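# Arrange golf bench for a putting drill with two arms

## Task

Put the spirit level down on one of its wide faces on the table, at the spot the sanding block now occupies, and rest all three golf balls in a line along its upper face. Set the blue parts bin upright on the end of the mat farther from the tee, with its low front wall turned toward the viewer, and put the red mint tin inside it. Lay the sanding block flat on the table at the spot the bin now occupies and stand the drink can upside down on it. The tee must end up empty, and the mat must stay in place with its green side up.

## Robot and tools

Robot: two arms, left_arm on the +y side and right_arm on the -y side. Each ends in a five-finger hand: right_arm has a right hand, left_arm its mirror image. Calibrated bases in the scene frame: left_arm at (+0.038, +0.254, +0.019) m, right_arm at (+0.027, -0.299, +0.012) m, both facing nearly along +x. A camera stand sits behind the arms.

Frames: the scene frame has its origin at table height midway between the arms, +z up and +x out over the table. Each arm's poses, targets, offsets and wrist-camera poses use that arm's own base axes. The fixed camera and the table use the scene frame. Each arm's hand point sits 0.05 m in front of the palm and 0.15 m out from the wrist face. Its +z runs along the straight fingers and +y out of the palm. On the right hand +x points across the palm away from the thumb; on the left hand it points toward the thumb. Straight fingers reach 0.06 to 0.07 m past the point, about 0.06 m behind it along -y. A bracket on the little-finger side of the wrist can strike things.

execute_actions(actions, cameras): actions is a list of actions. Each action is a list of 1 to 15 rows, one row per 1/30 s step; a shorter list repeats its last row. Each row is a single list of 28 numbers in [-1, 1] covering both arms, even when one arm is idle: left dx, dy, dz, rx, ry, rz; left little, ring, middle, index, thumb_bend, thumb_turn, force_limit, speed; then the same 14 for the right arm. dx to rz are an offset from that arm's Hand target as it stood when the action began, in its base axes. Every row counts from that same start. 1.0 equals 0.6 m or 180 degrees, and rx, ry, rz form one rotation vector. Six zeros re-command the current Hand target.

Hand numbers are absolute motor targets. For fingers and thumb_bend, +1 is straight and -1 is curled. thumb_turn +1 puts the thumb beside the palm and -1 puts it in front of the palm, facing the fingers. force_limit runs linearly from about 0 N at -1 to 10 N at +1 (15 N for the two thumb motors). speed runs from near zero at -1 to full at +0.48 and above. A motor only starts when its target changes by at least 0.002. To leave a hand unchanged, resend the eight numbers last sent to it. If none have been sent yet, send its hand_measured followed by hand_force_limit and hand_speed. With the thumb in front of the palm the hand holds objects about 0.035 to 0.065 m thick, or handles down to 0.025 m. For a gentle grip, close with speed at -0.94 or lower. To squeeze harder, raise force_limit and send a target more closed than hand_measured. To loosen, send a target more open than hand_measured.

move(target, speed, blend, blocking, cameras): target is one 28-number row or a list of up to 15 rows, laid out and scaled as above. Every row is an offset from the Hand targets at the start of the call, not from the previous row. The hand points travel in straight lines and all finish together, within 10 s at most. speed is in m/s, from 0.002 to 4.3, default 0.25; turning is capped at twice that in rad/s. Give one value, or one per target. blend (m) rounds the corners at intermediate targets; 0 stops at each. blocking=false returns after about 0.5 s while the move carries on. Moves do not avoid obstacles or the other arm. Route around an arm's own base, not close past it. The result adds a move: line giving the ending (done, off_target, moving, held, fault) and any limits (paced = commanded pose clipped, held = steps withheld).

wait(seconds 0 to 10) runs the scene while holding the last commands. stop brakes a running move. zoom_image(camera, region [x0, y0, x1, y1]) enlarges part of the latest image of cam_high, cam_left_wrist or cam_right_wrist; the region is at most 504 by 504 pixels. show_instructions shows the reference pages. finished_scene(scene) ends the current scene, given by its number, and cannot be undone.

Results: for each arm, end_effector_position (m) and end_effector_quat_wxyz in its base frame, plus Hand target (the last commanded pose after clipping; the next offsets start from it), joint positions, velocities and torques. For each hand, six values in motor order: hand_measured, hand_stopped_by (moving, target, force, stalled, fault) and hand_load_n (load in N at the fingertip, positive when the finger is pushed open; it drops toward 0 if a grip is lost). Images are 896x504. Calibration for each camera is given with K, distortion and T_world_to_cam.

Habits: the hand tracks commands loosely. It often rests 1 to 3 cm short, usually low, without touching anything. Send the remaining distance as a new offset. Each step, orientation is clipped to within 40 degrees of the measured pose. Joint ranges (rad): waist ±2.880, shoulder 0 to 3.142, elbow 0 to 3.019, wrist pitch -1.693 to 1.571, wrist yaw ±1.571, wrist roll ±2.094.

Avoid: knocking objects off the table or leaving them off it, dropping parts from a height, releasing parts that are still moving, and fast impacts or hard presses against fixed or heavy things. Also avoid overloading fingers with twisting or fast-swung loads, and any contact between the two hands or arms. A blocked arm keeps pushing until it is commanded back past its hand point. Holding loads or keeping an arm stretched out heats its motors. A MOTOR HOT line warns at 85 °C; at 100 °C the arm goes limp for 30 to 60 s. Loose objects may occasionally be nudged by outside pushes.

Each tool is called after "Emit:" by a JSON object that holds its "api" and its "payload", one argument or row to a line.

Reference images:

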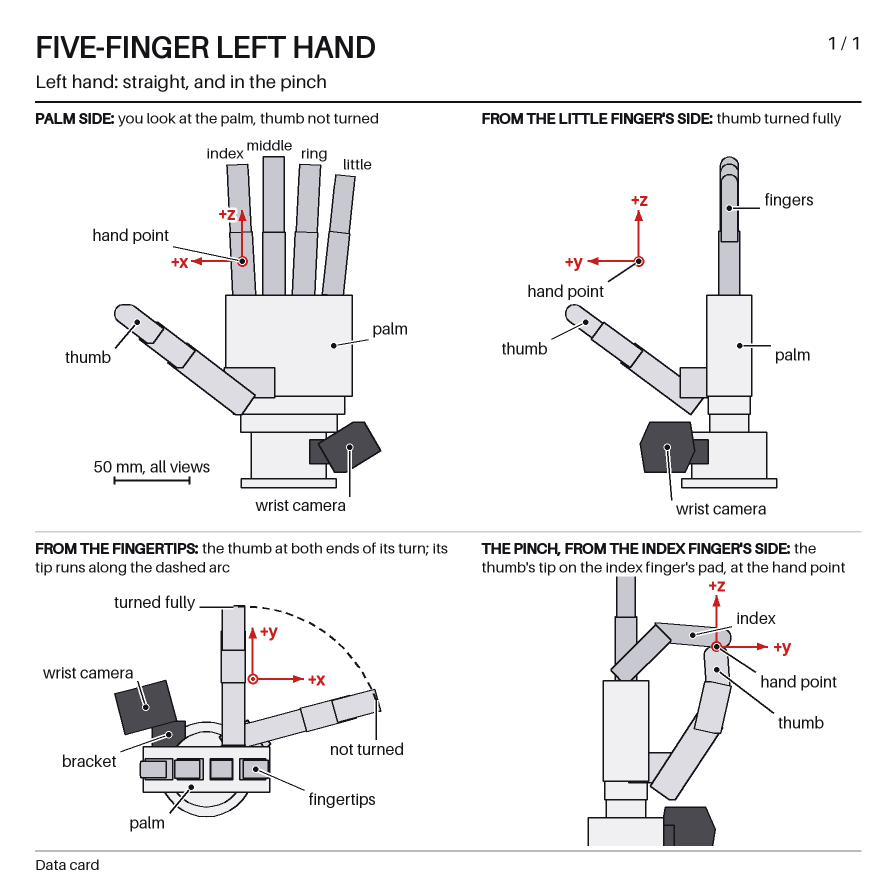

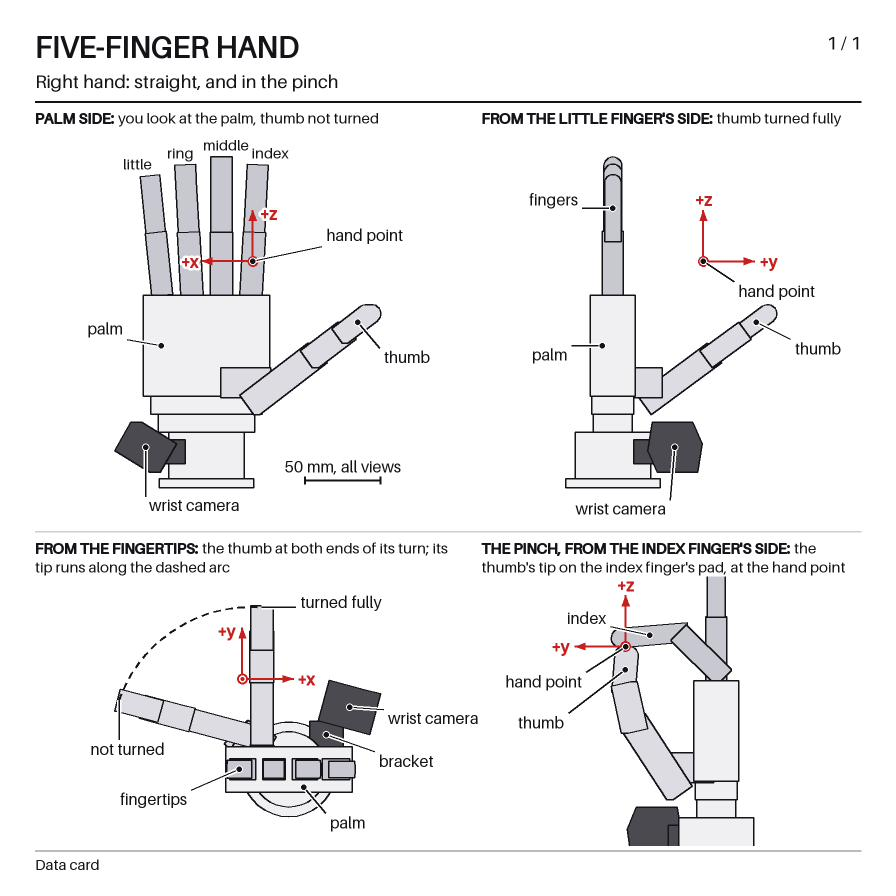

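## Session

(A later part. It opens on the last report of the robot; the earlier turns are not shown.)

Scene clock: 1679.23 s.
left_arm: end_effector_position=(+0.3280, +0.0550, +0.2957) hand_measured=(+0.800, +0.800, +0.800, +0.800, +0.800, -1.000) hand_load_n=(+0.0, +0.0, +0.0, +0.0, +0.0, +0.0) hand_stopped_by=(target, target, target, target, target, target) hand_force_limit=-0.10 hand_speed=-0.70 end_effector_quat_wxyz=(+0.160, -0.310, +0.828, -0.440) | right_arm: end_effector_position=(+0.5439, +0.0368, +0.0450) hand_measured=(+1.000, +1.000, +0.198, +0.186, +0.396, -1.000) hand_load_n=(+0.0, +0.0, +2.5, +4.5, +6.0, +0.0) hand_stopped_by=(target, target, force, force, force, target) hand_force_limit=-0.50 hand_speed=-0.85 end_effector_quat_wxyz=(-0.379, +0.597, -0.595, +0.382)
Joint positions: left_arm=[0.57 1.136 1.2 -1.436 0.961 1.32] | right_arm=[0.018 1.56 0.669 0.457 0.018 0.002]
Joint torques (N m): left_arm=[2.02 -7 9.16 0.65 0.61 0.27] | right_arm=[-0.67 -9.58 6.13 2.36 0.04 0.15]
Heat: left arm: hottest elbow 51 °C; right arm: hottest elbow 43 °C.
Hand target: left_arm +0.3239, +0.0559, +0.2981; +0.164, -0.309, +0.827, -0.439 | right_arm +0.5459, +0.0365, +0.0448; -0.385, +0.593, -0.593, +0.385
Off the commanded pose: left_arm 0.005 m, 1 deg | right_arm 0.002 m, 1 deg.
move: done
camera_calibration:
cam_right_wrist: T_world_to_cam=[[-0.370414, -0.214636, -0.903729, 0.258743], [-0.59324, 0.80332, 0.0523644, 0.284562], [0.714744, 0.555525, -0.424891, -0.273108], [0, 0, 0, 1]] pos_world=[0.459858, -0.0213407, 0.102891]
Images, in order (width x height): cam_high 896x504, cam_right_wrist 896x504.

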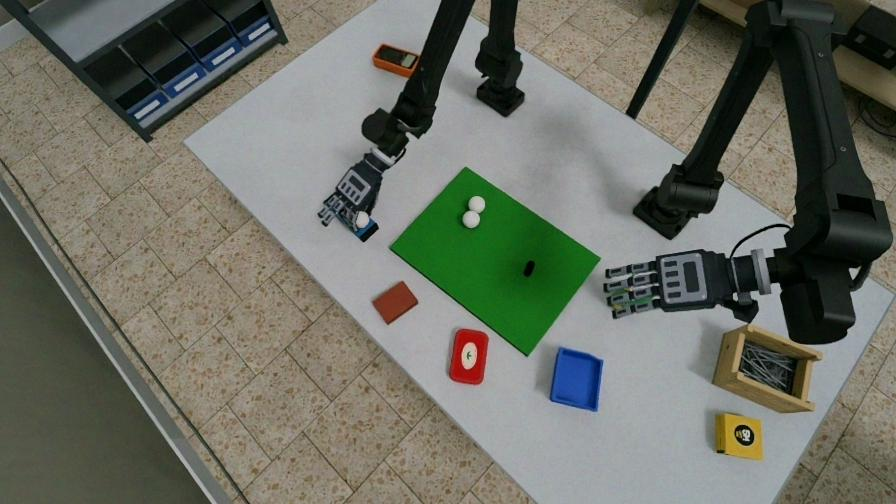

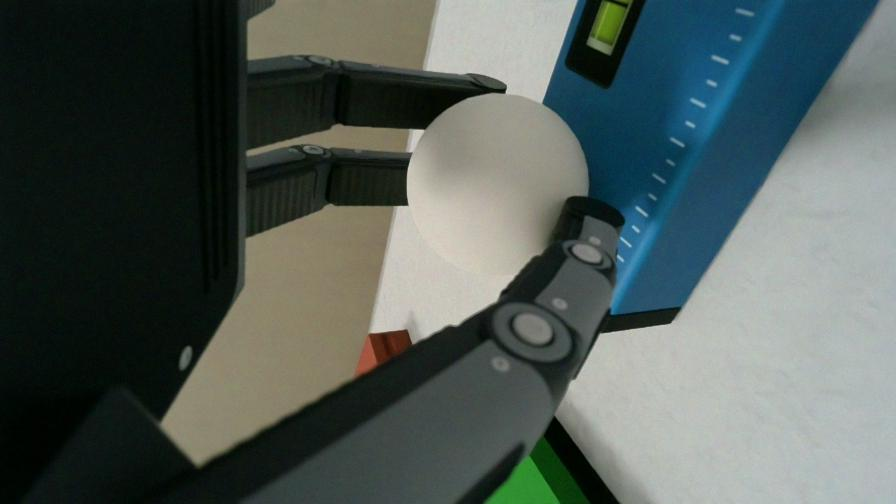

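Emit:
{"api": "move", "payload": {
  "target": [
    [0,0,0,0,0,0, 0.8,0.8,0.8,0.8,0.8,-1,-0.1,-0.7, 0.002,-0.025,0.006,0,0,0, 1,1,-0.1,-0.1,-0.1,-1,-0.5,-0.85]
  ],
  "speed": 0.06,
  "cameras": ["cam_right_wrist"]
}}

Scene clock: 1689.67 s.
left_arm: end_effector_position=(+0.3280, +0.0550, +0.2957) hand_measured=(+0.800, +0.800, +0.800, +0.800, +0.800, -1.000) hand_load_n=(+0.0, +0.0, +0.0, +0.0, +0.0, +0.0) hand_stopped_by=(target, target, target, target, target, target) hand_force_limit=-0.10 hand_speed=-0.70 end_effector_quat_wxyz=(+0.160, -0.310, +0.828, -0.440) | right_arm: end_effector_position=(+0.5437, +0.0282, +0.0454) hand_measured=(+1.000, +1.000, +0.198, +0.186, +0.396, -1.000) hand_load_n=(+0.0, +0.0, +2.0, +4.5, +6.0, +0.0) hand_stopped_by=(target, target, force, force, force, target) hand_force_limit=-0.50 hand_speed=-0.85 end_effector_quat_wxyz=(-0.383, +0.597, -0.595, +0.378)
Joint positions: left_arm=[0.57 1.136 1.2 -1.436 0.961 1.32] | right_arm=[-0.01 1.56 0.669 0.457 -0.016 -0.003]
Joint torques (N m): left_arm=[2.02 -6.95 9.17 0.65 0.61 0.27] | right_arm=[-1.55 -10.05 6.56 1.89 0.02 0.04]
Heat: left arm: hottest elbow 51 °C; right arm: hottest elbow 42 °C.
Hand target: left_arm +0.3239, +0.0559, +0.2981; +0.164, -0.309, +0.827, -0.439 | right_arm +0.5471, +0.0215, +0.0484; -0.385, +0.593, -0.593, +0.385
Off the commanded pose: left_arm 0.005 m, 1 deg | right_arm 0.008 m, 1 deg.
move: done
camera_calibration:
cam_right_wrist: T_world_to_cam=[[-0.36935, -0.206849, -0.905977, 0.256326], [-0.597594, 0.799468, 0.0610965, 0.293416], [0.711661, 0.563972, -0.418895, -0.266891], [0, 0, 0, 1]] pos_world=[0.459954, -0.0310371, 0.102499]
Images, in order (width x height): cam_right_wrist 896x504.

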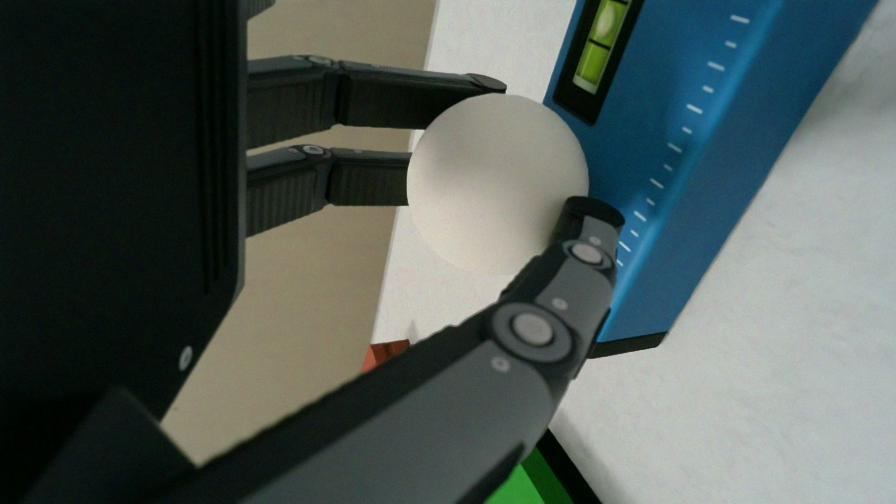

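Emit:
{"api": "move", "payload": {
  "target": [
    [0,0,0,0,0,0, 0.8,0.8,0.8,0.8,0.8,-1,-0.1,-0.7, 0.003,0.002,-0.018,0,0,0, 1,1,-0.1,-0.1,-0.1,-1,-0.5,-0.85]
  ],
  "speed": 0.04,
  "cameras": ["cam_right_wrist"]
}}

Scene clock: 1701.90 s.
left_arm: end_effector_position=(+0.3280, +0.0550, +0.2957) hand_measured=(+0.800, +0.800, +0.800, +0.800, +0.800, -1.000) hand_load_n=(+0.0, +0.0, +0.0, +0.0, +0.0, +0.0) hand_stopped_by=(target, target, target, target, target, target) hand_force_limit=-0.10 hand_speed=-0.70 end_effector_quat_wxyz=(+0.160, -0.310, +0.828, -0.440) | right_arm: end_effector_position=(+0.5461, +0.0282, +0.0404) hand_measured=(+1.000, +1.000, +0.198, +0.186, +0.396, -1.000) hand_load_n=(+0.0, +0.0, +2.0, +4.5, +5.5, +0.0) hand_stopped_by=(target, target, force, force, force, target) hand_force_limit=-0.50 hand_speed=-0.85 end_effector_quat_wxyz=(-0.385, +0.596, -0.594, +0.379)
Joint positions: left_arm=[0.57 1.136 1.2 -1.436 0.961 1.32] | right_arm=[-0.01 1.58 0.669 0.482 -0.016 -0.003]
Joint torques (N m): left_arm=[2.02 -6.95 9.17 0.65 0.61 0.27] | right_arm=[-1.2 -9.23 6.26 2.28 0.14 0.05]
Heat: left arm: hottest elbow 51 °C; right arm: hottest elbow 41 °C.
Hand target: left_arm +0.3239, +0.0559, +0.2981; +0.164, -0.309, +0.827, -0.439 | right_arm +0.5489, +0.0227, +0.0375; -0.385, +0.593, -0.593, +0.385
Off the commanded pose: left_arm 0.005 m, 1 deg | right_arm 0.007 m, 1 deg.
move: done
camera_calibration:
cam_right_wrist: T_world_to_cam=[[-0.364836, -0.206914, -0.907789, 0.250421], [-0.597909, 0.799458, 0.0580745, 0.295497], [0.713723, 0.563963, -0.415387, -0.271976], [0, 0, 0, 1]] pos_world=[0.462158, -0.0310372, 0.0971935]
Images, in order (width x height): cam_right_wrist 896x504.

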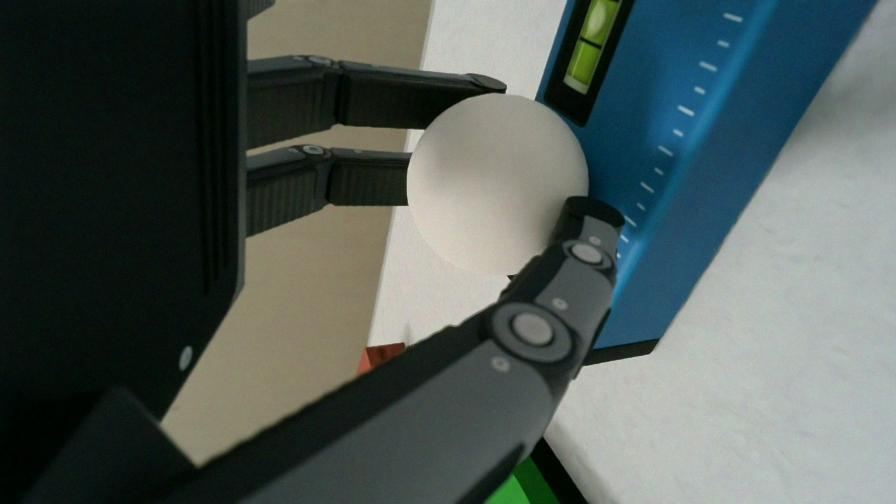

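Emit:
{"api": "move", "payload": {
  "target": [
    [0,0,0,0,0,0, 0.8,0.8,0.8,0.8,0.8,-1,-0.1,-0.7, 0.0,0.0,-0.009,0,0,0, 1,1,-0.1,-0.1,-0.1,-1,-0.5,-0.85]
  ],
  "speed": 0.04,
  "cameras": ["cam_right_wrist"]
}}

Scene clock: 1713.37 s.
left_arm: end_effector_position=(+0.3280, +0.0550, +0.2957) hand_measured=(+0.800, +0.800, +0.800, +0.800, +0.800, -1.000) hand_load_n=(+0.0, +0.0, +0.0, +0.0, +0.0, +0.0) hand_stopped_by=(target, target, target, target, target, target) hand_force_limit=-0.10 hand_speed=-0.70 end_effector_quat_wxyz=(+0.160, -0.310, +0.828, -0.440) | right_arm: end_effector_position=(+0.5489, +0.0281, +0.0400) hand_measured=(+1.000, +1.000, +0.198, +0.186, +0.396, -1.000) hand_load_n=(+0.0, +0.0, +2.5, +4.5, +5.5, +0.0) hand_stopped_by=(target, target, force, force, force, target) hand_force_limit=-0.50 hand_speed=-0.85 end_effector_quat_wxyz=(-0.388, +0.594, -0.592, +0.383)
Joint positions: left_arm=[0.57 1.136 1.2 -1.436 0.961 1.32] | right_arm=[-0.01 1.59 0.669 0.504 -0.016 -0.003]
Joint torques (N m): left_arm=[2.02 -7 9.17 0.65 0.61 0.27] | right_arm=[-1.14 -8.94 5.96 2.15 0.13 0.05]
Heat: left arm: hottest elbow 51 °C; right arm: hottest elbow 40 °C.
Hand target: left_arm +0.3239, +0.0559, +0.2981; +0.164, -0.309, +0.827, -0.439 | right_arm +0.5489, +0.0227, +0.0322; -0.385, +0.593, -0.593, +0.385
Off the commanded pose: left_arm 0.005 m, 1 deg | right_arm 0.010 m, 1 deg.
move: done
camera_calibration:
cam_right_wrist: T_world_to_cam=[[-0.35369, -0.207015, -0.912167, 0.245114], [-0.598519, 0.799507, 0.0506266, 0.29778], [0.718803, 0.563855, -0.406681, -0.277194], [0, 0, 0, 1]] pos_world=[0.464169, -0.0310373, 0.0957795]
Images, in order (width x height): cam_right_wrist 896x504.

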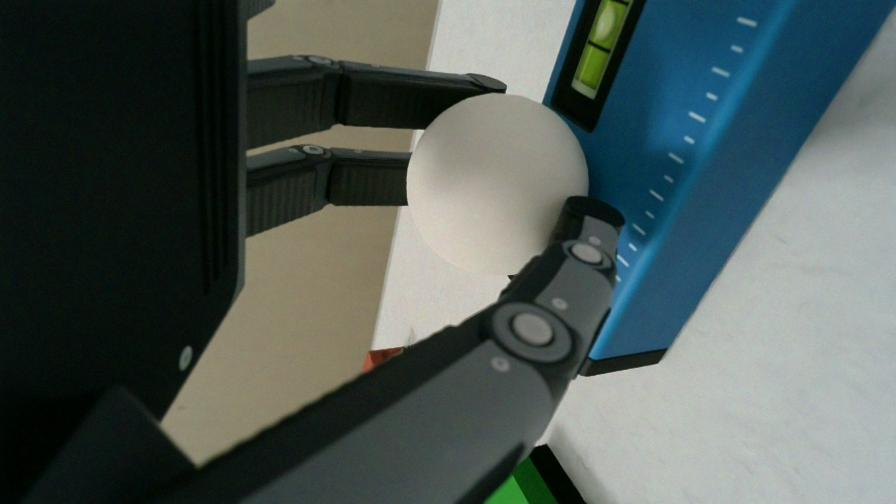

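Emit:
{"api": "move", "payload": {
  "target": [
    [0,0,0,0,0,0, 0.8,0.8,0.8,0.8,0.8,-1,-0.1,-0.7, 0.0,0.0,0,0,0,0, 1,1,0.6,0.6,0.62,-1,-0.5,-0.85]
  ],
  "speed": 0.04,
  "cameras": ["cam_right_wrist"]
}}

Scene clock: 1724.57 s.
left_arm: end_effector_position=(+0.3280, +0.0550, +0.2957) hand_measured=(+0.800, +0.800, +0.800, +0.800, +0.800, -1.000) hand_load_n=(+0.0, +0.0, +0.0, +0.0, +0.0, +0.0) hand_stopped_by=(target, target, target, target, target, target) hand_force_limit=-0.10 hand_speed=-0.70 end_effector_quat_wxyz=(+0.160, -0.310, +0.828, -0.440) | right_arm: end_effector_position=(+0.5484, +0.0281, +0.0372) hand_measured=(+1.000, +1.000, +0.600, +0.600, +0.620, -1.000) hand_load_n=(+0.0, +0.0, +0.0, +0.0, +0.0, +0.0) hand_stopped_by=(target, target, target, target, target, target) hand_force_limit=-0.50 hand_speed=-0.85 end_effector_quat_wxyz=(-0.387, +0.595, -0.593, +0.382)
Joint positions: left_arm=[0.57 1.136 1.2 -1.436 0.961 1.32] | right_arm=[-0.01 1.595 0.669 0.504 -0.016 -0.003]
Joint torques (N m): left_arm=[1.96 -7 9.18 0.65 0.61 0.27] | right_arm=[-1.14 -9.35 5.91 2.15 0.13 0.05]
Heat: left arm: hottest elbow 51 °C; right arm: hottest elbow 40 °C.
Hand target: left_arm +0.3239, +0.0559, +0.2981; +0.164, -0.309, +0.827, -0.439 | right_arm +0.5489, +0.0227, +0.0322; -0.385, +0.593, -0.593, +0.385
Off the commanded pose: left_arm 0.005 m, 1 deg | right_arm 0.007 m, 1 deg.
move: done
camera_calibration:
cam_right_wrist: T_world_to_cam=[[-0.358586, -0.206978, -0.910262, 0.244952], [-0.598259, 0.799489, 0.0538858, 0.297353], [0.716591, 0.563895, -0.410512, -0.276635], [0, 0, 0, 1]] pos_world=[0.463964, -0.0310372, 0.0933856]
Images, in order (width x height): cam_right_wrist 896x504.

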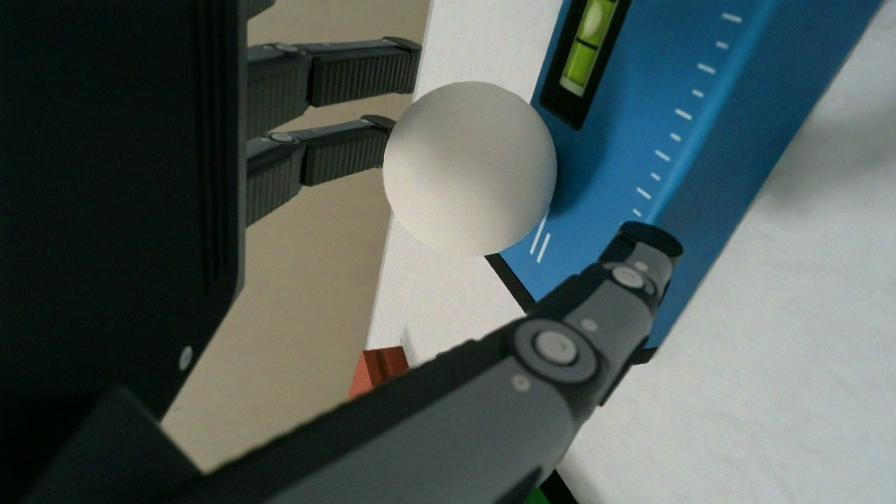

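Emit:
{"api": "move", "payload": {
  "target": [
    [0,0,0,0,0,0, 0.8,0.8,0.8,0.8,0.8,-1,-0.1,-0.7, 0.0,0.0,0,0,0,0, 1,1,1,1,0.7,-1,-0.5,-0.85],
    [0,0,0,0,0,0, 0.8,0.8,0.8,0.8,0.8,-1,-0.1,-0.7, 0.01,0.0,0.17,0,0,0, 1,1,1,1,0.7,-1,-0.5,-0.5]
  ],
  "speed": 0.06,
  "cameras": ["cam_right_wrist","cam_high"]
}}

Scene clock: 1753.57 s.
left_arm: end_effector_position=(+0.3280, +0.0550, +0.2957) hand_measured=(+0.800, +0.800, +0.800, +0.800, +0.800, -1.000) hand_load_n=(+0.0, +0.0, +0.0, +0.0, +0.0, +0.0) hand_stopped_by=(target, target, target, target, target, target) hand_force_limit=-0.10 hand_speed=-0.70 end_effector_quat_wxyz=(+0.160, -0.310, +0.828, -0.440) | right_arm: end_effector_position=(+0.5318, +0.0283, +0.0992) hand_measured=(+1.000, +1.000, +1.000, +1.000, +0.700, -1.000) hand_load_n=(+0.0, +0.0, +0.0, +0.0, +0.0, +0.0) hand_stopped_by=(target, target, target, target, target, target) hand_force_limit=-0.50 hand_speed=-0.50 end_effector_quat_wxyz=(-0.369, +0.606, -0.604, +0.364)
Joint positions: left_arm=[0.57 1.136 1.2 -1.436 0.961 1.32] | right_arm=[-0.01 1.398 0.723 0.194 -0.016 -0.003]
Joint torques (N m): left_arm=[2.02 -7 9.16 0.65 0.61 0.27] | right_arm=[-1.2 -10.46 11.77 0.95 0.15 0.05]
Heat: left arm: hottest elbow 51 °C; right arm: hottest elbow 40 °C.
Hand target: left_arm +0.3239, +0.0559, +0.2981; +0.164, -0.309, +0.827, -0.439 | right_arm +0.5548, +0.0227, +0.1341; -0.385, +0.593, -0.593, +0.385
Off the commanded pose: left_arm 0.005 m, 1 deg | right_arm 0.042 m, 4 deg.
move: off_target (right_arm); target 2's new numbers were sent with right_arm's hand 0.042 m and 4 deg from that target
camera_calibration:
cam_right_wrist: T_world_to_cam=[[-0.411084, -0.206504, -0.8879, 0.321223], [-0.59411, 0.79943, 0.0891361, 0.27828], [0.691407, 0.564153, -0.451318, -0.221916], [0, 0, 0, 1]] pos_world=[0.450813, -0.0309368, 0.160254]
Images, in order (width x height): cam_high 896x504, cam_right_wrist 896x504.

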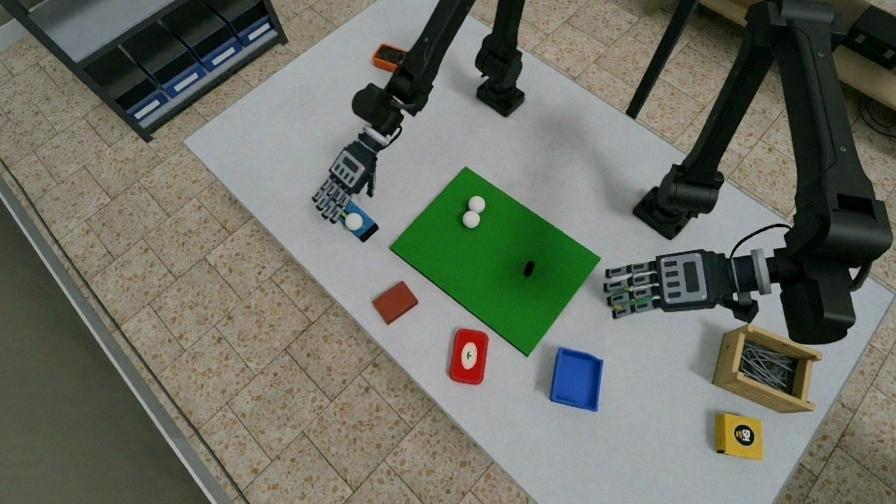

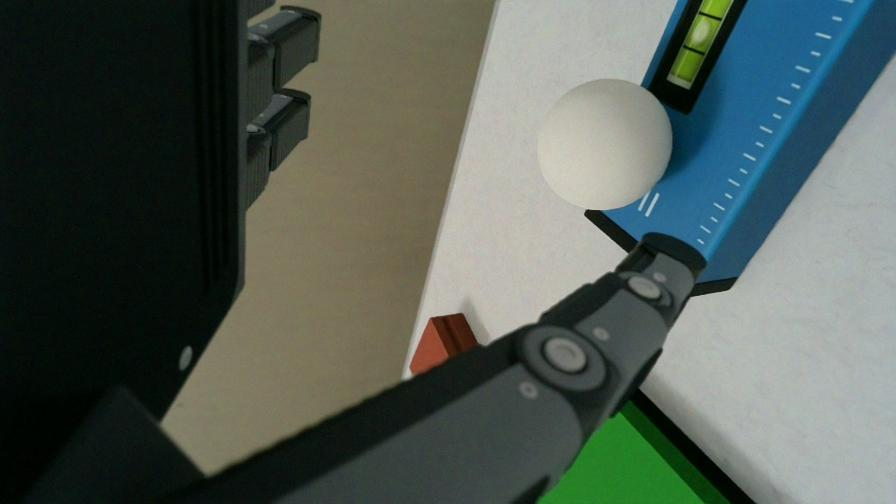

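Emit:
{"api": "move", "payload": {
  "target": [
    [0,0,0,0,0,0, 0.8,0.8,0.8,0.8,0.8,-1,-0.1,-0.7, -0.1,0.05,0.03,0,0,0.1, 1,1,0.6,0.6,0.6,-1,-0.5,-0.5],
    [0,0,0,0,0,0, 0.8,0.8,0.8,0.8,0.8,-1,-0.1,-0.7, -0.325,0.319,-0.04,0,0,0.54, 1,1,0.6,0.6,0.6,-1,-0.5,-0.5]
  ],
  "speed": 0.2,
  "blend": 0.03,
  "cameras": ["cam_right_wrist","cam_high"]
}}

Scene clock: 1786.40 s.
left_arm: end_effector_position=(+0.3280, +0.0550, +0.2957) hand_measured=(+0.800, +0.800, +0.800, +0.800, +0.800, -1.000) hand_load_n=(-0.5, +0.0, +0.0, +0.0, +0.0, +0.0) hand_stopped_by=(target, target, target, target, target, target) hand_force_limit=-0.10 hand_speed=-0.70 end_effector_quat_wxyz=(+0.160, -0.310, +0.828, -0.440) | right_arm: end_effector_position=(+0.3418, +0.2068, +0.0988) hand_measured=(+1.000, +1.000, +0.600, +0.600, +0.600, -1.000) hand_load_n=(+0.0, +0.0, +0.0, +0.0, +0.0, +0.0) hand_stopped_by=(target, target, target, target, target, target) hand_force_limit=-0.50 hand_speed=-0.50 end_effector_quat_wxyz=(-0.541, +0.839, +0.036, -0.044)
Joint positions: left_arm=[0.57 1.136 1.2 -1.436 0.961 1.32] | right_arm=[0.151 1.524 0.956 -0.945 -1.146 -1.47]
Joint torques (N m): left_arm=[2.02 -6.95 9.17 0.66 0.61 0.27] | right_arm=[0.38 -9 10.81 -0.36 -0.74 0]
Heat: left arm: hottest elbow 51 °C; right arm: hottest elbow 52 °C.
Hand target: left_arm +0.3239, +0.0559, +0.2981; +0.164, -0.309, +0.827, -0.439 | right_arm +0.3600, +0.2142, +0.1101; -0.543, +0.837, +0.053, -0.033
Off the commanded pose: left_arm 0.005 m, 1 deg | right_arm 0.022 m, 2 deg.
move: off_target (right_arm)
camera_calibration:
cam_right_wrist: T_world_to_cam=[[0.215065, -0.339889, -0.915545, 0.0958745], [-0.731889, -0.67679, 0.0793297, 0.3761], [-0.646595, 0.653016, -0.394315, 0.241862], [0, 0, 0, 1]] pos_world=[0.41103, 0.129188, 0.153311]
Images, in order (width x height): cam_high 896x504, cam_right_wrist 896x504.

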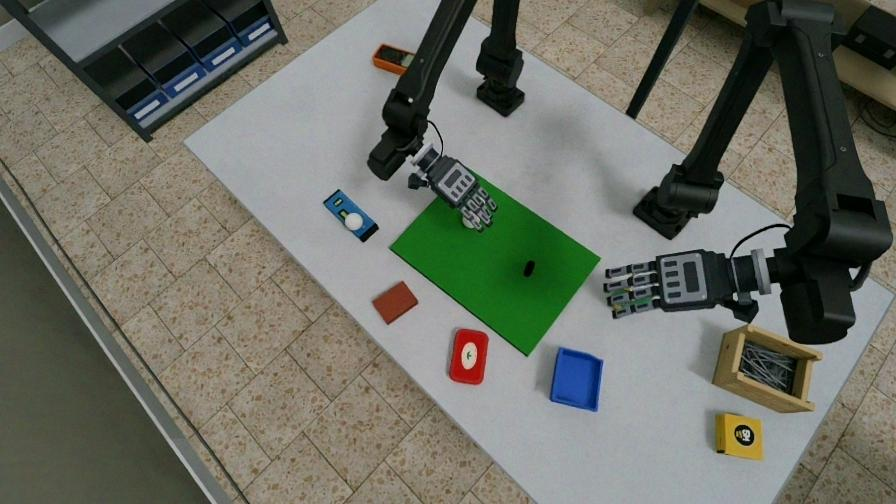

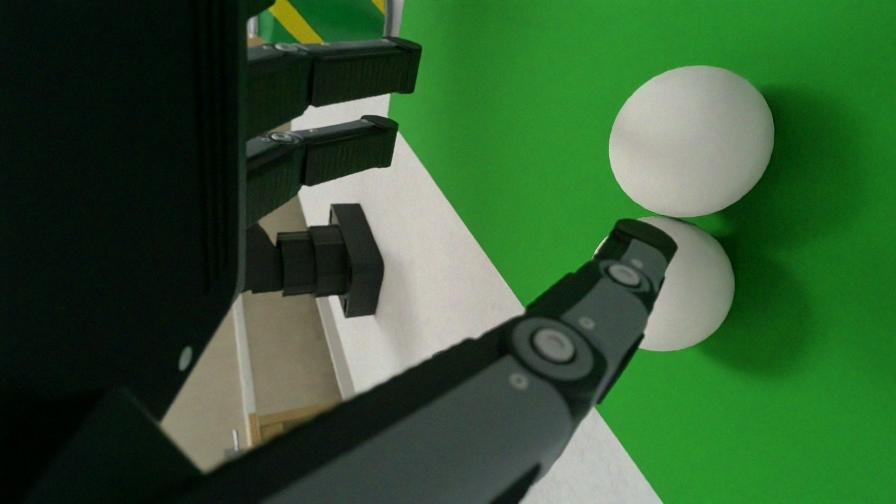

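Emit:
{"api": "move", "payload": {
  "target": [0,0,0,0,0,0, 0.8,0.8,0.8,0.8,0.8,-1,-0.1,-0.7, -0.008,-0.012,-0.085,0,0,0, 1,1,0.6,0.6,0.6,-1,-0.5,-0.5],
  "speed": 0.1,
  "cameras": ["cam_right_wrist"]
}}

Scene clock: 1802.67 s.
left_arm: end_effector_position=(+0.3280, +0.0550, +0.2957) hand_measured=(+0.800, +0.800, +0.800, +0.800, +0.800, -1.000) hand_load_n=(+0.0, +0.0, +0.0, +0.0, +0.0, +0.0) hand_stopped_by=(target, target, target, target, target, target) hand_force_limit=-0.10 hand_speed=-0.70 end_effector_quat_wxyz=(+0.160, -0.310, +0.828, -0.440) | right_arm: end_effector_position=(+0.3539, +0.2082, +0.0648) hand_measured=(+1.000, +1.000, +0.600, +0.600, +0.600, -1.000) hand_load_n=(+0.0, +0.0, +0.0, +0.0, +0.0, +0.0) hand_stopped_by=(target, target, target, target, target, target) hand_force_limit=-0.50 hand_speed=-0.50 end_effector_quat_wxyz=(-0.542, +0.838, +0.051, -0.036)
Joint positions: left_arm=[0.57 1.136 1.2 -1.436 0.961 1.32] | right_arm=[0.151 1.606 0.948 -0.863 -1.147 -1.51]
Joint torques (N m): left_arm=[2.02 -6.95 9.16 0.65 0.61 0.27] | right_arm=[-0.79 -9.7 5.93 0.54 -0.74 0.02]
Heat: left arm: hottest elbow 51 °C; right arm: hottest elbow 49 °C.
Hand target: left_arm +0.3239, +0.0559, +0.2981; +0.164, -0.309, +0.827, -0.439 | right_arm +0.3551, +0.2070, +0.0591; -0.543, +0.837, +0.053, -0.034
Off the commanded pose: left_arm 0.005 m, 1 deg | right_arm 0.006 m, 0 deg.
move: done
camera_calibration:
cam_right_wrist: T_world_to_cam=[[0.24699, -0.331819, -0.910435, 0.049357], [-0.722632, -0.689035, 0.0550858, 0.389442], [-0.6456, 0.644304, -0.409968, 0.237831], [0, 0, 0, 1]] pos_world=[0.422776, 0.131481, 0.120987]
Images, in order (width x height): cam_right_wrist 896x504.

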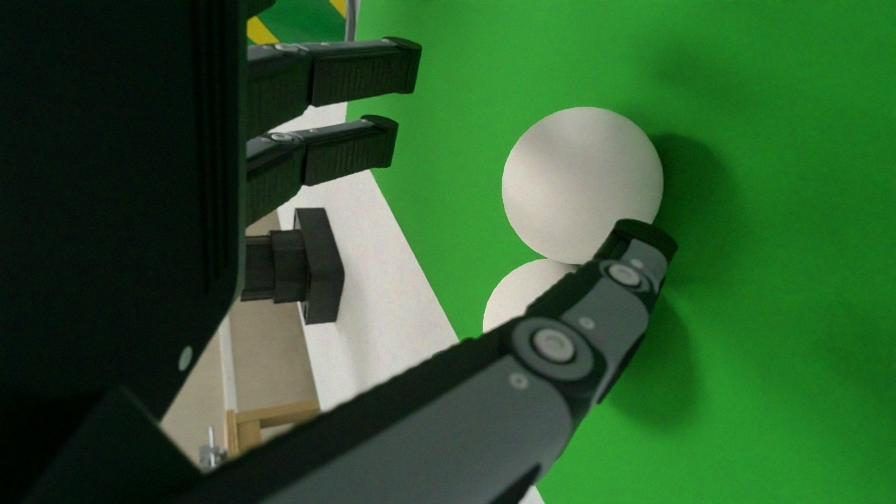

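Emit:
{"api": "move", "payload": {
  "target": [
    [0,0,0,0,0,0, 0.8,0.8,0.8,0.8,0.8,-1,-0.1,-0.7, -0.016,-0.012,0,0,0,0, 1,1,0.6,0.6,0.6,-1,-0.5,-0.5],
    [0,0,0,0,0,0, 0.8,0.8,0.8,0.8,0.8,-1,-0.1,-0.7, -0.016,-0.012,-0.056,0,0,0, 1,1,0.6,0.6,0.6,-1,-0.5,-0.5]
  ],
  "speed": 0.08,
  "cameras": ["cam_right_wrist"]
}}

Scene clock: 1815.13 s.
left_arm: end_effector_position=(+0.3280, +0.0550, +0.2957) hand_measured=(+0.800, +0.800, +0.800, +0.800, +0.800, -1.000) hand_load_n=(+0.0, +0.0, +0.0, +0.0, +0.0, +0.0) hand_stopped_by=(target, target, target, target, target, target) hand_force_limit=-0.10 hand_speed=-0.70 end_effector_quat_wxyz=(+0.160, -0.310, +0.828, -0.440) | right_arm: end_effector_position=(+0.3421, +0.2049, +0.0301) hand_measured=(+1.000, +1.000, +0.600, +0.600, +0.600, -1.000) hand_load_n=(+0.0, +0.0, +0.0, +0.0, +0.0, +0.0) hand_stopped_by=(target, target, target, target, target, target) hand_force_limit=-0.50 hand_speed=-0.50 end_effector_quat_wxyz=(-0.542, +0.838, +0.056, -0.040)
Joint positions: left_arm=[0.57 1.136 1.2 -1.436 0.961 1.32] | right_arm=[0.148 1.655 0.893 -0.793 -1.148 -1.546]
Joint torques (N m): left_arm=[2.02 -6.95 9.17 0.65 0.61 0.27] | right_arm=[-1.73 -10.11 5.46 0.5 -0.72 0.02]
Heat: left arm: hottest elbow 51 °C; right arm: hottest elbow 47 °C.
Hand target: left_arm +0.3239, +0.0559, +0.2981; +0.164, -0.309, +0.827, -0.439 | right_arm +0.3455, +0.1997, +0.0255; -0.543, +0.837, +0.053, -0.034
Off the commanded pose: left_arm 0.005 m, 1 deg | right_arm 0.008 m, 1 deg.
move: done
camera_calibration:
cam_right_wrist: T_world_to_cam=[[0.249415, -0.328892, -0.910836, 0.0181653], [-0.714376, -0.697498, 0.0562398, 0.379427], [-0.653803, 0.636653, -0.408919, 0.222492], [0, 0, 0, 1]] pos_world=[0.411989, 0.128974, 0.0861879]
Images, in order (width x height): cam_right_wrist 896x504.

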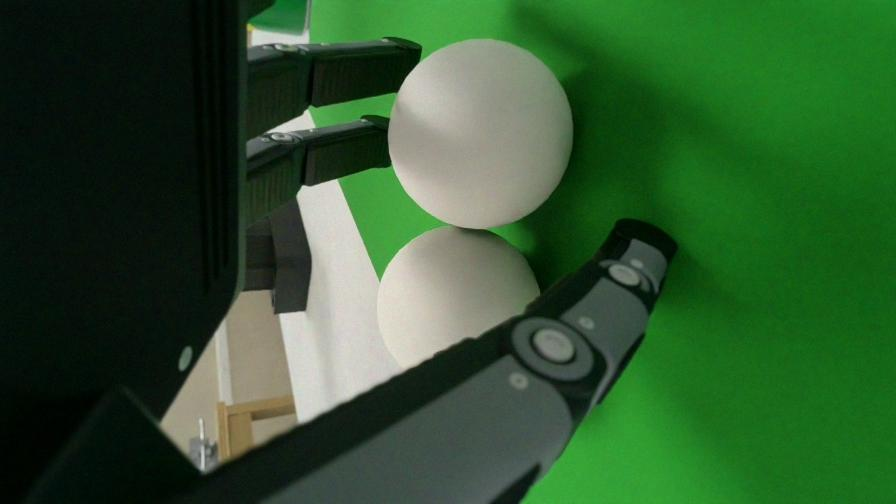

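Emit:
{"api": "move", "payload": {
  "target": [
    [0,0,0,0,0,0, 0.8,0.8,0.8,0.8,0.8,-1,-0.1,-0.7, 0.019,0.002,0.004,0,0,0, 1,1,0.6,0.6,0.6,-1,-0.5,-0.5]
  ],
  "speed": 0.05,
  "cameras": ["cam_right_wrist"]
}}

Scene clock: 1829.60 s.
left_arm: end_effector_position=(+0.3280, +0.0550, +0.2957) hand_measured=(+0.800, +0.800, +0.800, +0.800, +0.800, -1.000) hand_load_n=(+0.0, +0.0, +0.0, +0.0, +0.0, +0.0) hand_stopped_by=(target, target, target, target, target, target) hand_force_limit=-0.10 hand_speed=-0.70 end_effector_quat_wxyz=(+0.160, -0.310, +0.828, -0.440) | right_arm: end_effector_position=(+0.3417, +0.2050, +0.0293) hand_measured=(+1.000, +1.000, +0.600, +0.600, +0.600, -1.000) hand_load_n=(+0.0, +0.0, +0.0, +0.0, -1.0, +0.0) hand_stopped_by=(target, target, target, target, target, target) hand_force_limit=-0.50 hand_speed=-0.50 end_effector_quat_wxyz=(-0.544, +0.837, +0.054, -0.042)
Joint positions: left_arm=[0.57 1.136 1.2 -1.436 0.961 1.32] | right_arm=[0.146 1.66 0.893 -0.793 -1.153 -1.546]
Joint torques (N m): left_arm=[2.02 -7 9.17 0.64 0.61 0.27] | right_arm=[-1.67 -9 8.01 -0.13 -0.51 0.01]
Heat: left arm: hottest elbow 51 °C; right arm: hottest elbow 45 °C.
Hand target: left_arm +0.3239, +0.0559, +0.2981; +0.164, -0.309, +0.827, -0.439 | right_arm +0.3569, +0.2010, +0.0278; -0.543, +0.837, +0.053, -0.034
Off the commanded pose: left_arm 0.005 m, 1 deg | right_arm 0.016 m, 1 deg.
move: off_target (right_arm)
camera_calibration:
cam_right_wrist: T_world_to_cam=[[0.24423, -0.325274, -0.913536, 0.0186577], [-0.714815, -0.696981, 0.0570645, 0.379344], [-0.655279, 0.639073, -0.402734, 0.221706], [0, 0, 0, 1]] pos_world=[0.411883, 0.128779, 0.0846859]
Images, in order (width x height): cam_right_wrist 896x504.

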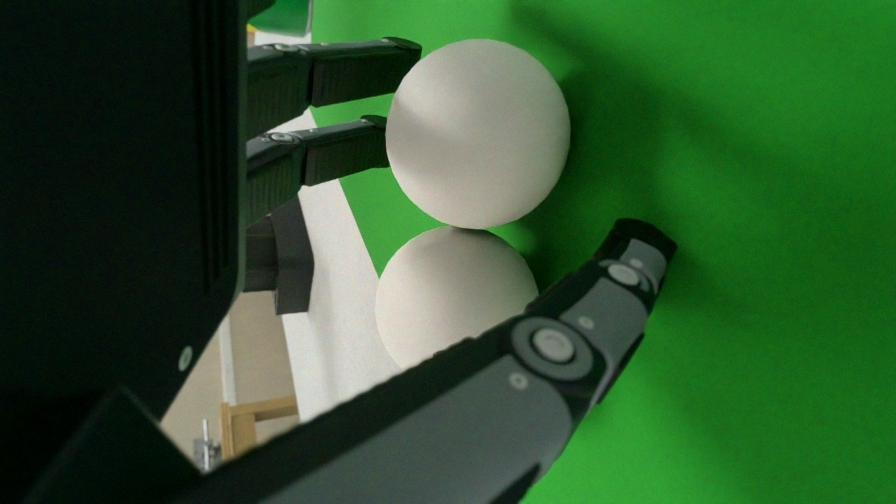

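Emit:
{"api": "move", "payload": {
  "target": [
    [0,0,0,0,0,0, 0.8,0.8,0.8,0.8,0.8,-1,-0.1,-0.7, 0.0,0.0,0.03,0,0,0, 1,1,0.6,0.6,0.6,-1,-0.5,-0.5],
    [0,0,0,0,0,0, 0.8,0.8,0.8,0.8,0.8,-1,-0.1,-0.7, 0.006,0.002,0.012,0,0,0, 1,1,0.6,0.6,0.6,-1,-0.5,-0.5]
  ],
  "speed": 0.05,
  "cameras": ["cam_right_wrist"]
}}

Scene clock: 1839.23 s.
left_arm: end_effector_position=(+0.3280, +0.0550, +0.2957) hand_measured=(+0.800, +0.800, +0.800, +0.800, +0.800, -1.000) hand_load_n=(+0.0, +0.0, +0.0, +0.0, +0.0, +0.0) hand_stopped_by=(target, target, target, target, target, target) hand_force_limit=-0.10 hand_speed=-0.70 end_effector_quat_wxyz=(+0.160, -0.310, +0.828, -0.440) | right_arm: end_effector_position=(+0.3340, +0.2037, +0.0308) hand_measured=(+1.000, +1.000, +0.600, +0.600, +0.600, -1.000) hand_load_n=(+0.0, +0.0, +0.0, +0.0, +0.0, +0.0) hand_stopped_by=(target, target, target, target, target, target) hand_force_limit=-0.50 hand_speed=-0.50 end_effector_quat_wxyz=(-0.542, +0.837, +0.044, -0.058)
Joint positions: left_arm=[0.57 1.136 1.2 -1.436 0.961 1.32] | right_arm=[0.146 1.66 0.894 -0.834 -1.153 -1.549]
Joint torques (N m): left_arm=[1.96 -7 9.16 0.65 0.61 0.27] | right_arm=[-1.55 -9.64 9.09 0.47 -0.5 0.06]
Heat: left arm: hottest elbow 51 °C; right arm: hottest elbow 45 °C.
Hand target: left_arm +0.3239, +0.0559, +0.2981; +0.164, -0.309, +0.827, -0.439 | right_arm +0.3605, +0.2021, +0.0350; -0.543, +0.837, +0.053, -0.034
Off the commanded pose: left_arm 0.005 m, 1 deg | right_arm 0.027 m, 3 deg.
move: off_target (right_arm)
camera_calibration:
cam_right_wrist: T_world_to_cam=[[0.210316, -0.33016, -0.920197, 0.0340179], [-0.71161, -0.697107, 0.0874742, 0.370822], [-0.670356, 0.636424, -0.381558, 0.222903], [0, 0, 0, 1]] pos_world=[0.406151, 0.127873, 0.0839163]
Images, in order (width x height): cam_right_wrist 896x504.

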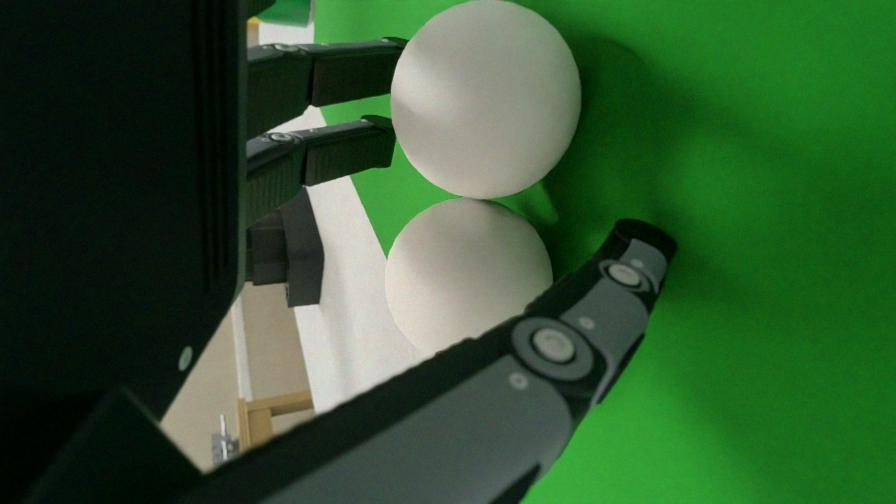

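Emit:
{"api": "move", "payload": {
  "target": [
    [0,0,0,0,0,0, 0.8,0.8,0.8,0.8,0.8,-1,-0.1,-0.7, 0.0,-0.003,0.07,0,0,0, 1,1,0.6,0.6,0.6,-1,-0.5,-0.5],
    [0,0,0,0,0,0, 0.8,0.8,0.8,0.8,0.8,-1,-0.1,-0.7, -0.010,-0.0025,-0.012,0,0,0, 1,1,0.6,0.6,0.6,-1,-0.5,-0.5]
  ],
  "speed": 0.07,
  "cameras": ["cam_right_wrist"]
}}

Scene clock: 1850.97 s.
left_arm: end_effector_position=(+0.3280, +0.0550, +0.2957) hand_measured=(+0.800, +0.800, +0.800, +0.800, +0.800, -1.000) hand_load_n=(+0.0, -0.5, +0.0, +0.0, +0.0, +0.0) hand_stopped_by=(target, target, target, target, target, target) hand_force_limit=-0.10 hand_speed=-0.70 end_effector_quat_wxyz=(+0.160, -0.310, +0.828, -0.440) | right_arm: end_effector_position=(+0.3523, +0.2055, +0.0340) hand_measured=(+1.000, +1.000, +0.600, +0.600, +0.600, -1.000) hand_load_n=(+0.0, +0.0, +0.0, +0.0, +0.0, +0.0) hand_stopped_by=(target, target, target, target, target, target) hand_force_limit=-0.50 hand_speed=-0.50 end_effector_quat_wxyz=(-0.543, +0.837, +0.057, -0.037)
Joint positions: left_arm=[0.57 1.136 1.2 -1.436 0.961 1.32] | right_arm=[0.144 1.667 0.922 -0.809 -1.152 -1.552]
Joint torques (N m): left_arm=[2.02 -7 9.17 0.65 0.61 0.27] | right_arm=[-1.49 -10.05 5.49 0.49 -0.57 0.06]
Heat: left arm: hottest elbow 51 °C; right arm: hottest elbow 45 °C.
Hand target: left_arm +0.3239, +0.0559, +0.2981; +0.164, -0.309, +0.827, -0.439 | right_arm +0.3545, +0.2007, +0.0278; -0.543, +0.837, +0.053, -0.034
Off the commanded pose: left_arm 0.005 m, 1 deg | right_arm 0.008 m, 1 deg.
move: done
camera_calibration:
cam_right_wrist: T_world_to_cam=[[0.254966, -0.324794, -0.91077, 0.0165775], [-0.715341, -0.697101, 0.0483401, 0.387488], [-0.650599, 0.639186, -0.410075, 0.228766], [0, 0, 0, 1]] pos_world=[0.421794, 0.129279, 0.0901782]
Images, in order (width x height): cam_right_wrist 896x504.

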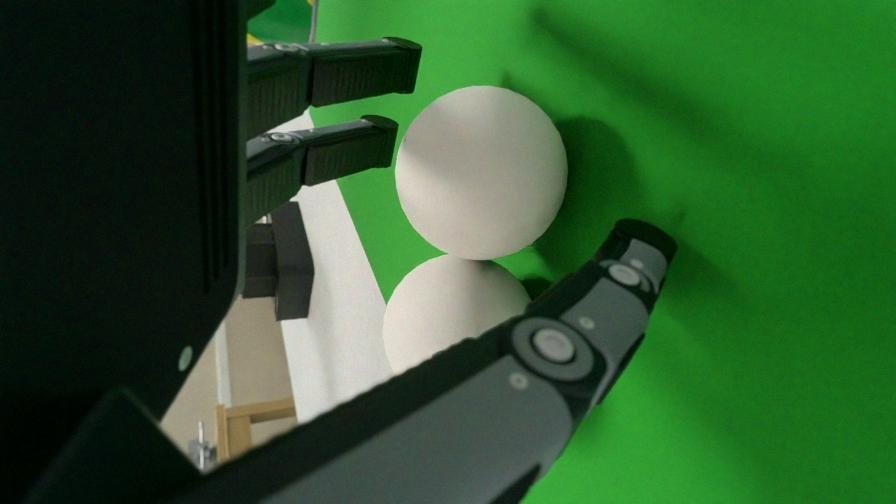

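Emit:
{"api": "move", "payload": {
  "target": [
    [0,0,0,0,0,0, 0.8,0.8,0.8,0.8,0.8,-1,-0.1,-0.7, 0,0,0,0,0,0, 1,1,-0.1,-0.1,-0.1,-1,-0.5,-0.85],
    [0,0,0,0,0,0, 0.8,0.8,0.8,0.8,0.8,-1,-0.1,-0.7, 0,0,0.18,0,0,0, 1,1,-0.1,-0.1,-0.1,-1,-0.5,-0.85]
  ],
  "speed": 0.12,
  "cameras": ["cam_right_wrist"]
}}

Scene clock: 1861.57 s.
left_arm: end_effector_position=(+0.3280, +0.0550, +0.2957) hand_measured=(+0.800, +0.800, +0.800, +0.800, +0.800, -1.000) hand_load_n=(+0.0, +0.0, +0.0, +0.0, +0.0, +0.0) hand_stopped_by=(target, target, target, target, target, target) hand_force_limit=-0.10 hand_speed=-0.70 end_effector_quat_wxyz=(+0.160, -0.310, +0.828, -0.440) | right_arm: end_effector_position=(+0.3336, +0.2026, +0.1157) hand_measured=(+1.000, +1.000, +0.198, +0.186, +0.396, -1.000) hand_load_n=(+0.0, +0.0, +1.5, +5.5, +6.0, +0.0) hand_stopped_by=(target, target, force, force, force, target) hand_force_limit=-0.50 hand_speed=-0.85 end_effector_quat_wxyz=(-0.541, +0.838, +0.043, -0.060)
Joint positions: left_arm=[0.57 1.136 1.2 -1.436 0.961 1.32] | right_arm=[0.144 1.513 0.991 -1.086 -1.151 -1.552]
Joint torques (N m): left_arm=[2.02 -6.95 9.18 0.65 0.61 0.27] | right_arm=[-1.49 -11.05 10.59 -0.49 -0.61 0.08]
Heat: left arm: hottest elbow 51 °C; right arm: hottest elbow 43 °C.
Hand target: left_arm +0.3239, +0.0559, +0.2981; +0.164, -0.309, +0.827, -0.439 | right_arm +0.3545, +0.2006, +0.1358; -0.543, +0.837, +0.053, -0.034
Off the commanded pose: left_arm 0.005 m, 1 deg | right_arm 0.029 m, 3 deg.
move: off_target (right_arm)
camera_calibration:
cam_right_wrist: T_world_to_cam=[[0.206467, -0.333161, -0.919986, 0.113676], [-0.711534, -0.696529, 0.0925532, 0.361598], [-0.671632, 0.635493, -0.380866, 0.256282], [0, 0, 0, 1]] pos_world=[0.405947, 0.126871, 0.168723]
Images, in order (width x height): cam_right_wrist 896x504.

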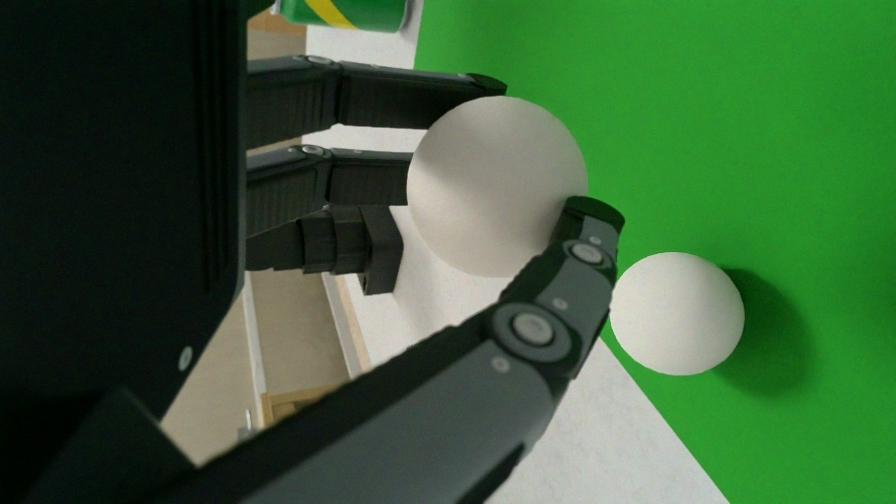

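Emit:
{"api": "move", "payload": {
  "target": [0,0,0,0,0,0, 0.8,0.8,0.8,0.8,0.8,-1,-0.1,-0.7, 0.3425,-0.358,0.02,0,0,-0.54, 1,1,-0.1,-0.1,-0.1,-1,-0.5,-0.85],
  "speed": 0.2,
  "cameras": ["cam_right_wrist"]
}}

Scene clock: 1893.80 s.
left_arm: end_effector_position=(+0.3280, +0.0550, +0.2957) hand_measured=(+0.800, +0.800, +0.800, +0.800, +0.800, -1.000) hand_load_n=(+0.0, +0.0, +0.0, +0.0, +0.0, +0.0) hand_stopped_by=(target, target, target, target, target, target) hand_force_limit=-0.10 hand_speed=-0.70 end_effector_quat_wxyz=(+0.160, -0.310, +0.828, -0.440) | right_arm: end_effector_position=(+0.5356, -0.0164, +0.1234) hand_measured=(+1.000, +1.000, +0.198, +0.186, +0.396, -1.000) hand_load_n=(-0.5, -0.5, +1.5, +6.0, +6.0, +0.0) hand_stopped_by=(target, target, force, force, force, target) hand_force_limit=-0.50 hand_speed=-0.85 end_effector_quat_wxyz=(-0.365, +0.605, -0.605, +0.367)
Joint positions: left_arm=[0.57 1.136 1.2 -1.436 0.961 1.32] | right_arm=[-0.118 1.368 0.774 0.109 -0.102 -0.056]
Joint torques (N m): left_arm=[2.02 -6.95 9.17 0.65 0.61 0.27] | right_arm=[-0.09 -8.59 11.32 2.33 0.21 0.23]
Heat: left arm: hottest elbow 51 °C; right arm: hottest elbow 47 °C.
Hand target: left_arm +0.3239, +0.0559, +0.2981; +0.164, -0.309, +0.827, -0.439 | right_arm +0.5599, -0.0141, +0.1479; -0.385, +0.593, -0.593, +0.385
Off the commanded pose: left_arm 0.005 m, 1 deg | right_arm 0.035 m, 4 deg.
move: off_target (right_arm)
camera_calibration:
cam_right_wrist: T_world_to_cam=[[-0.413573, -0.210438, -0.885818, 0.336128], [-0.588073, 0.804492, 0.0834434, 0.311694], [0.695073, 0.555436, -0.45647, -0.189915], [0, 0, 0, 1]] pos_world=[0.454318, -0.0745347, 0.185049]
Images, in order (width x height): cam_right_wrist 896x504.

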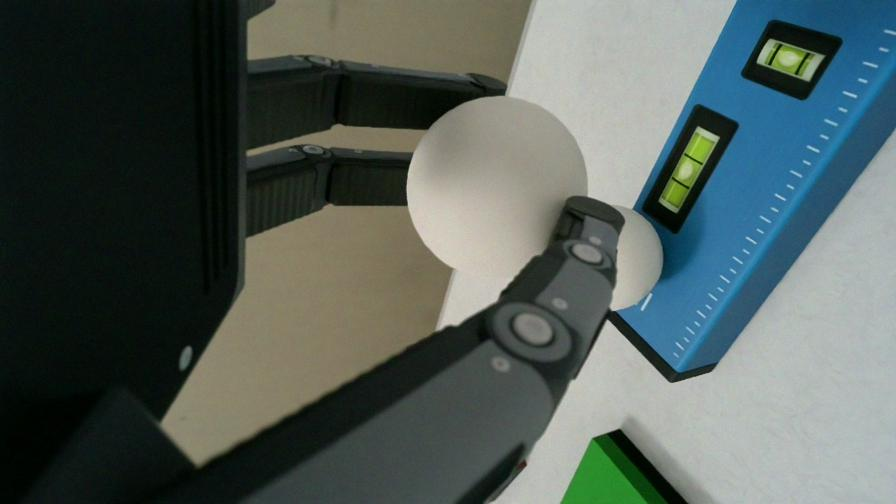

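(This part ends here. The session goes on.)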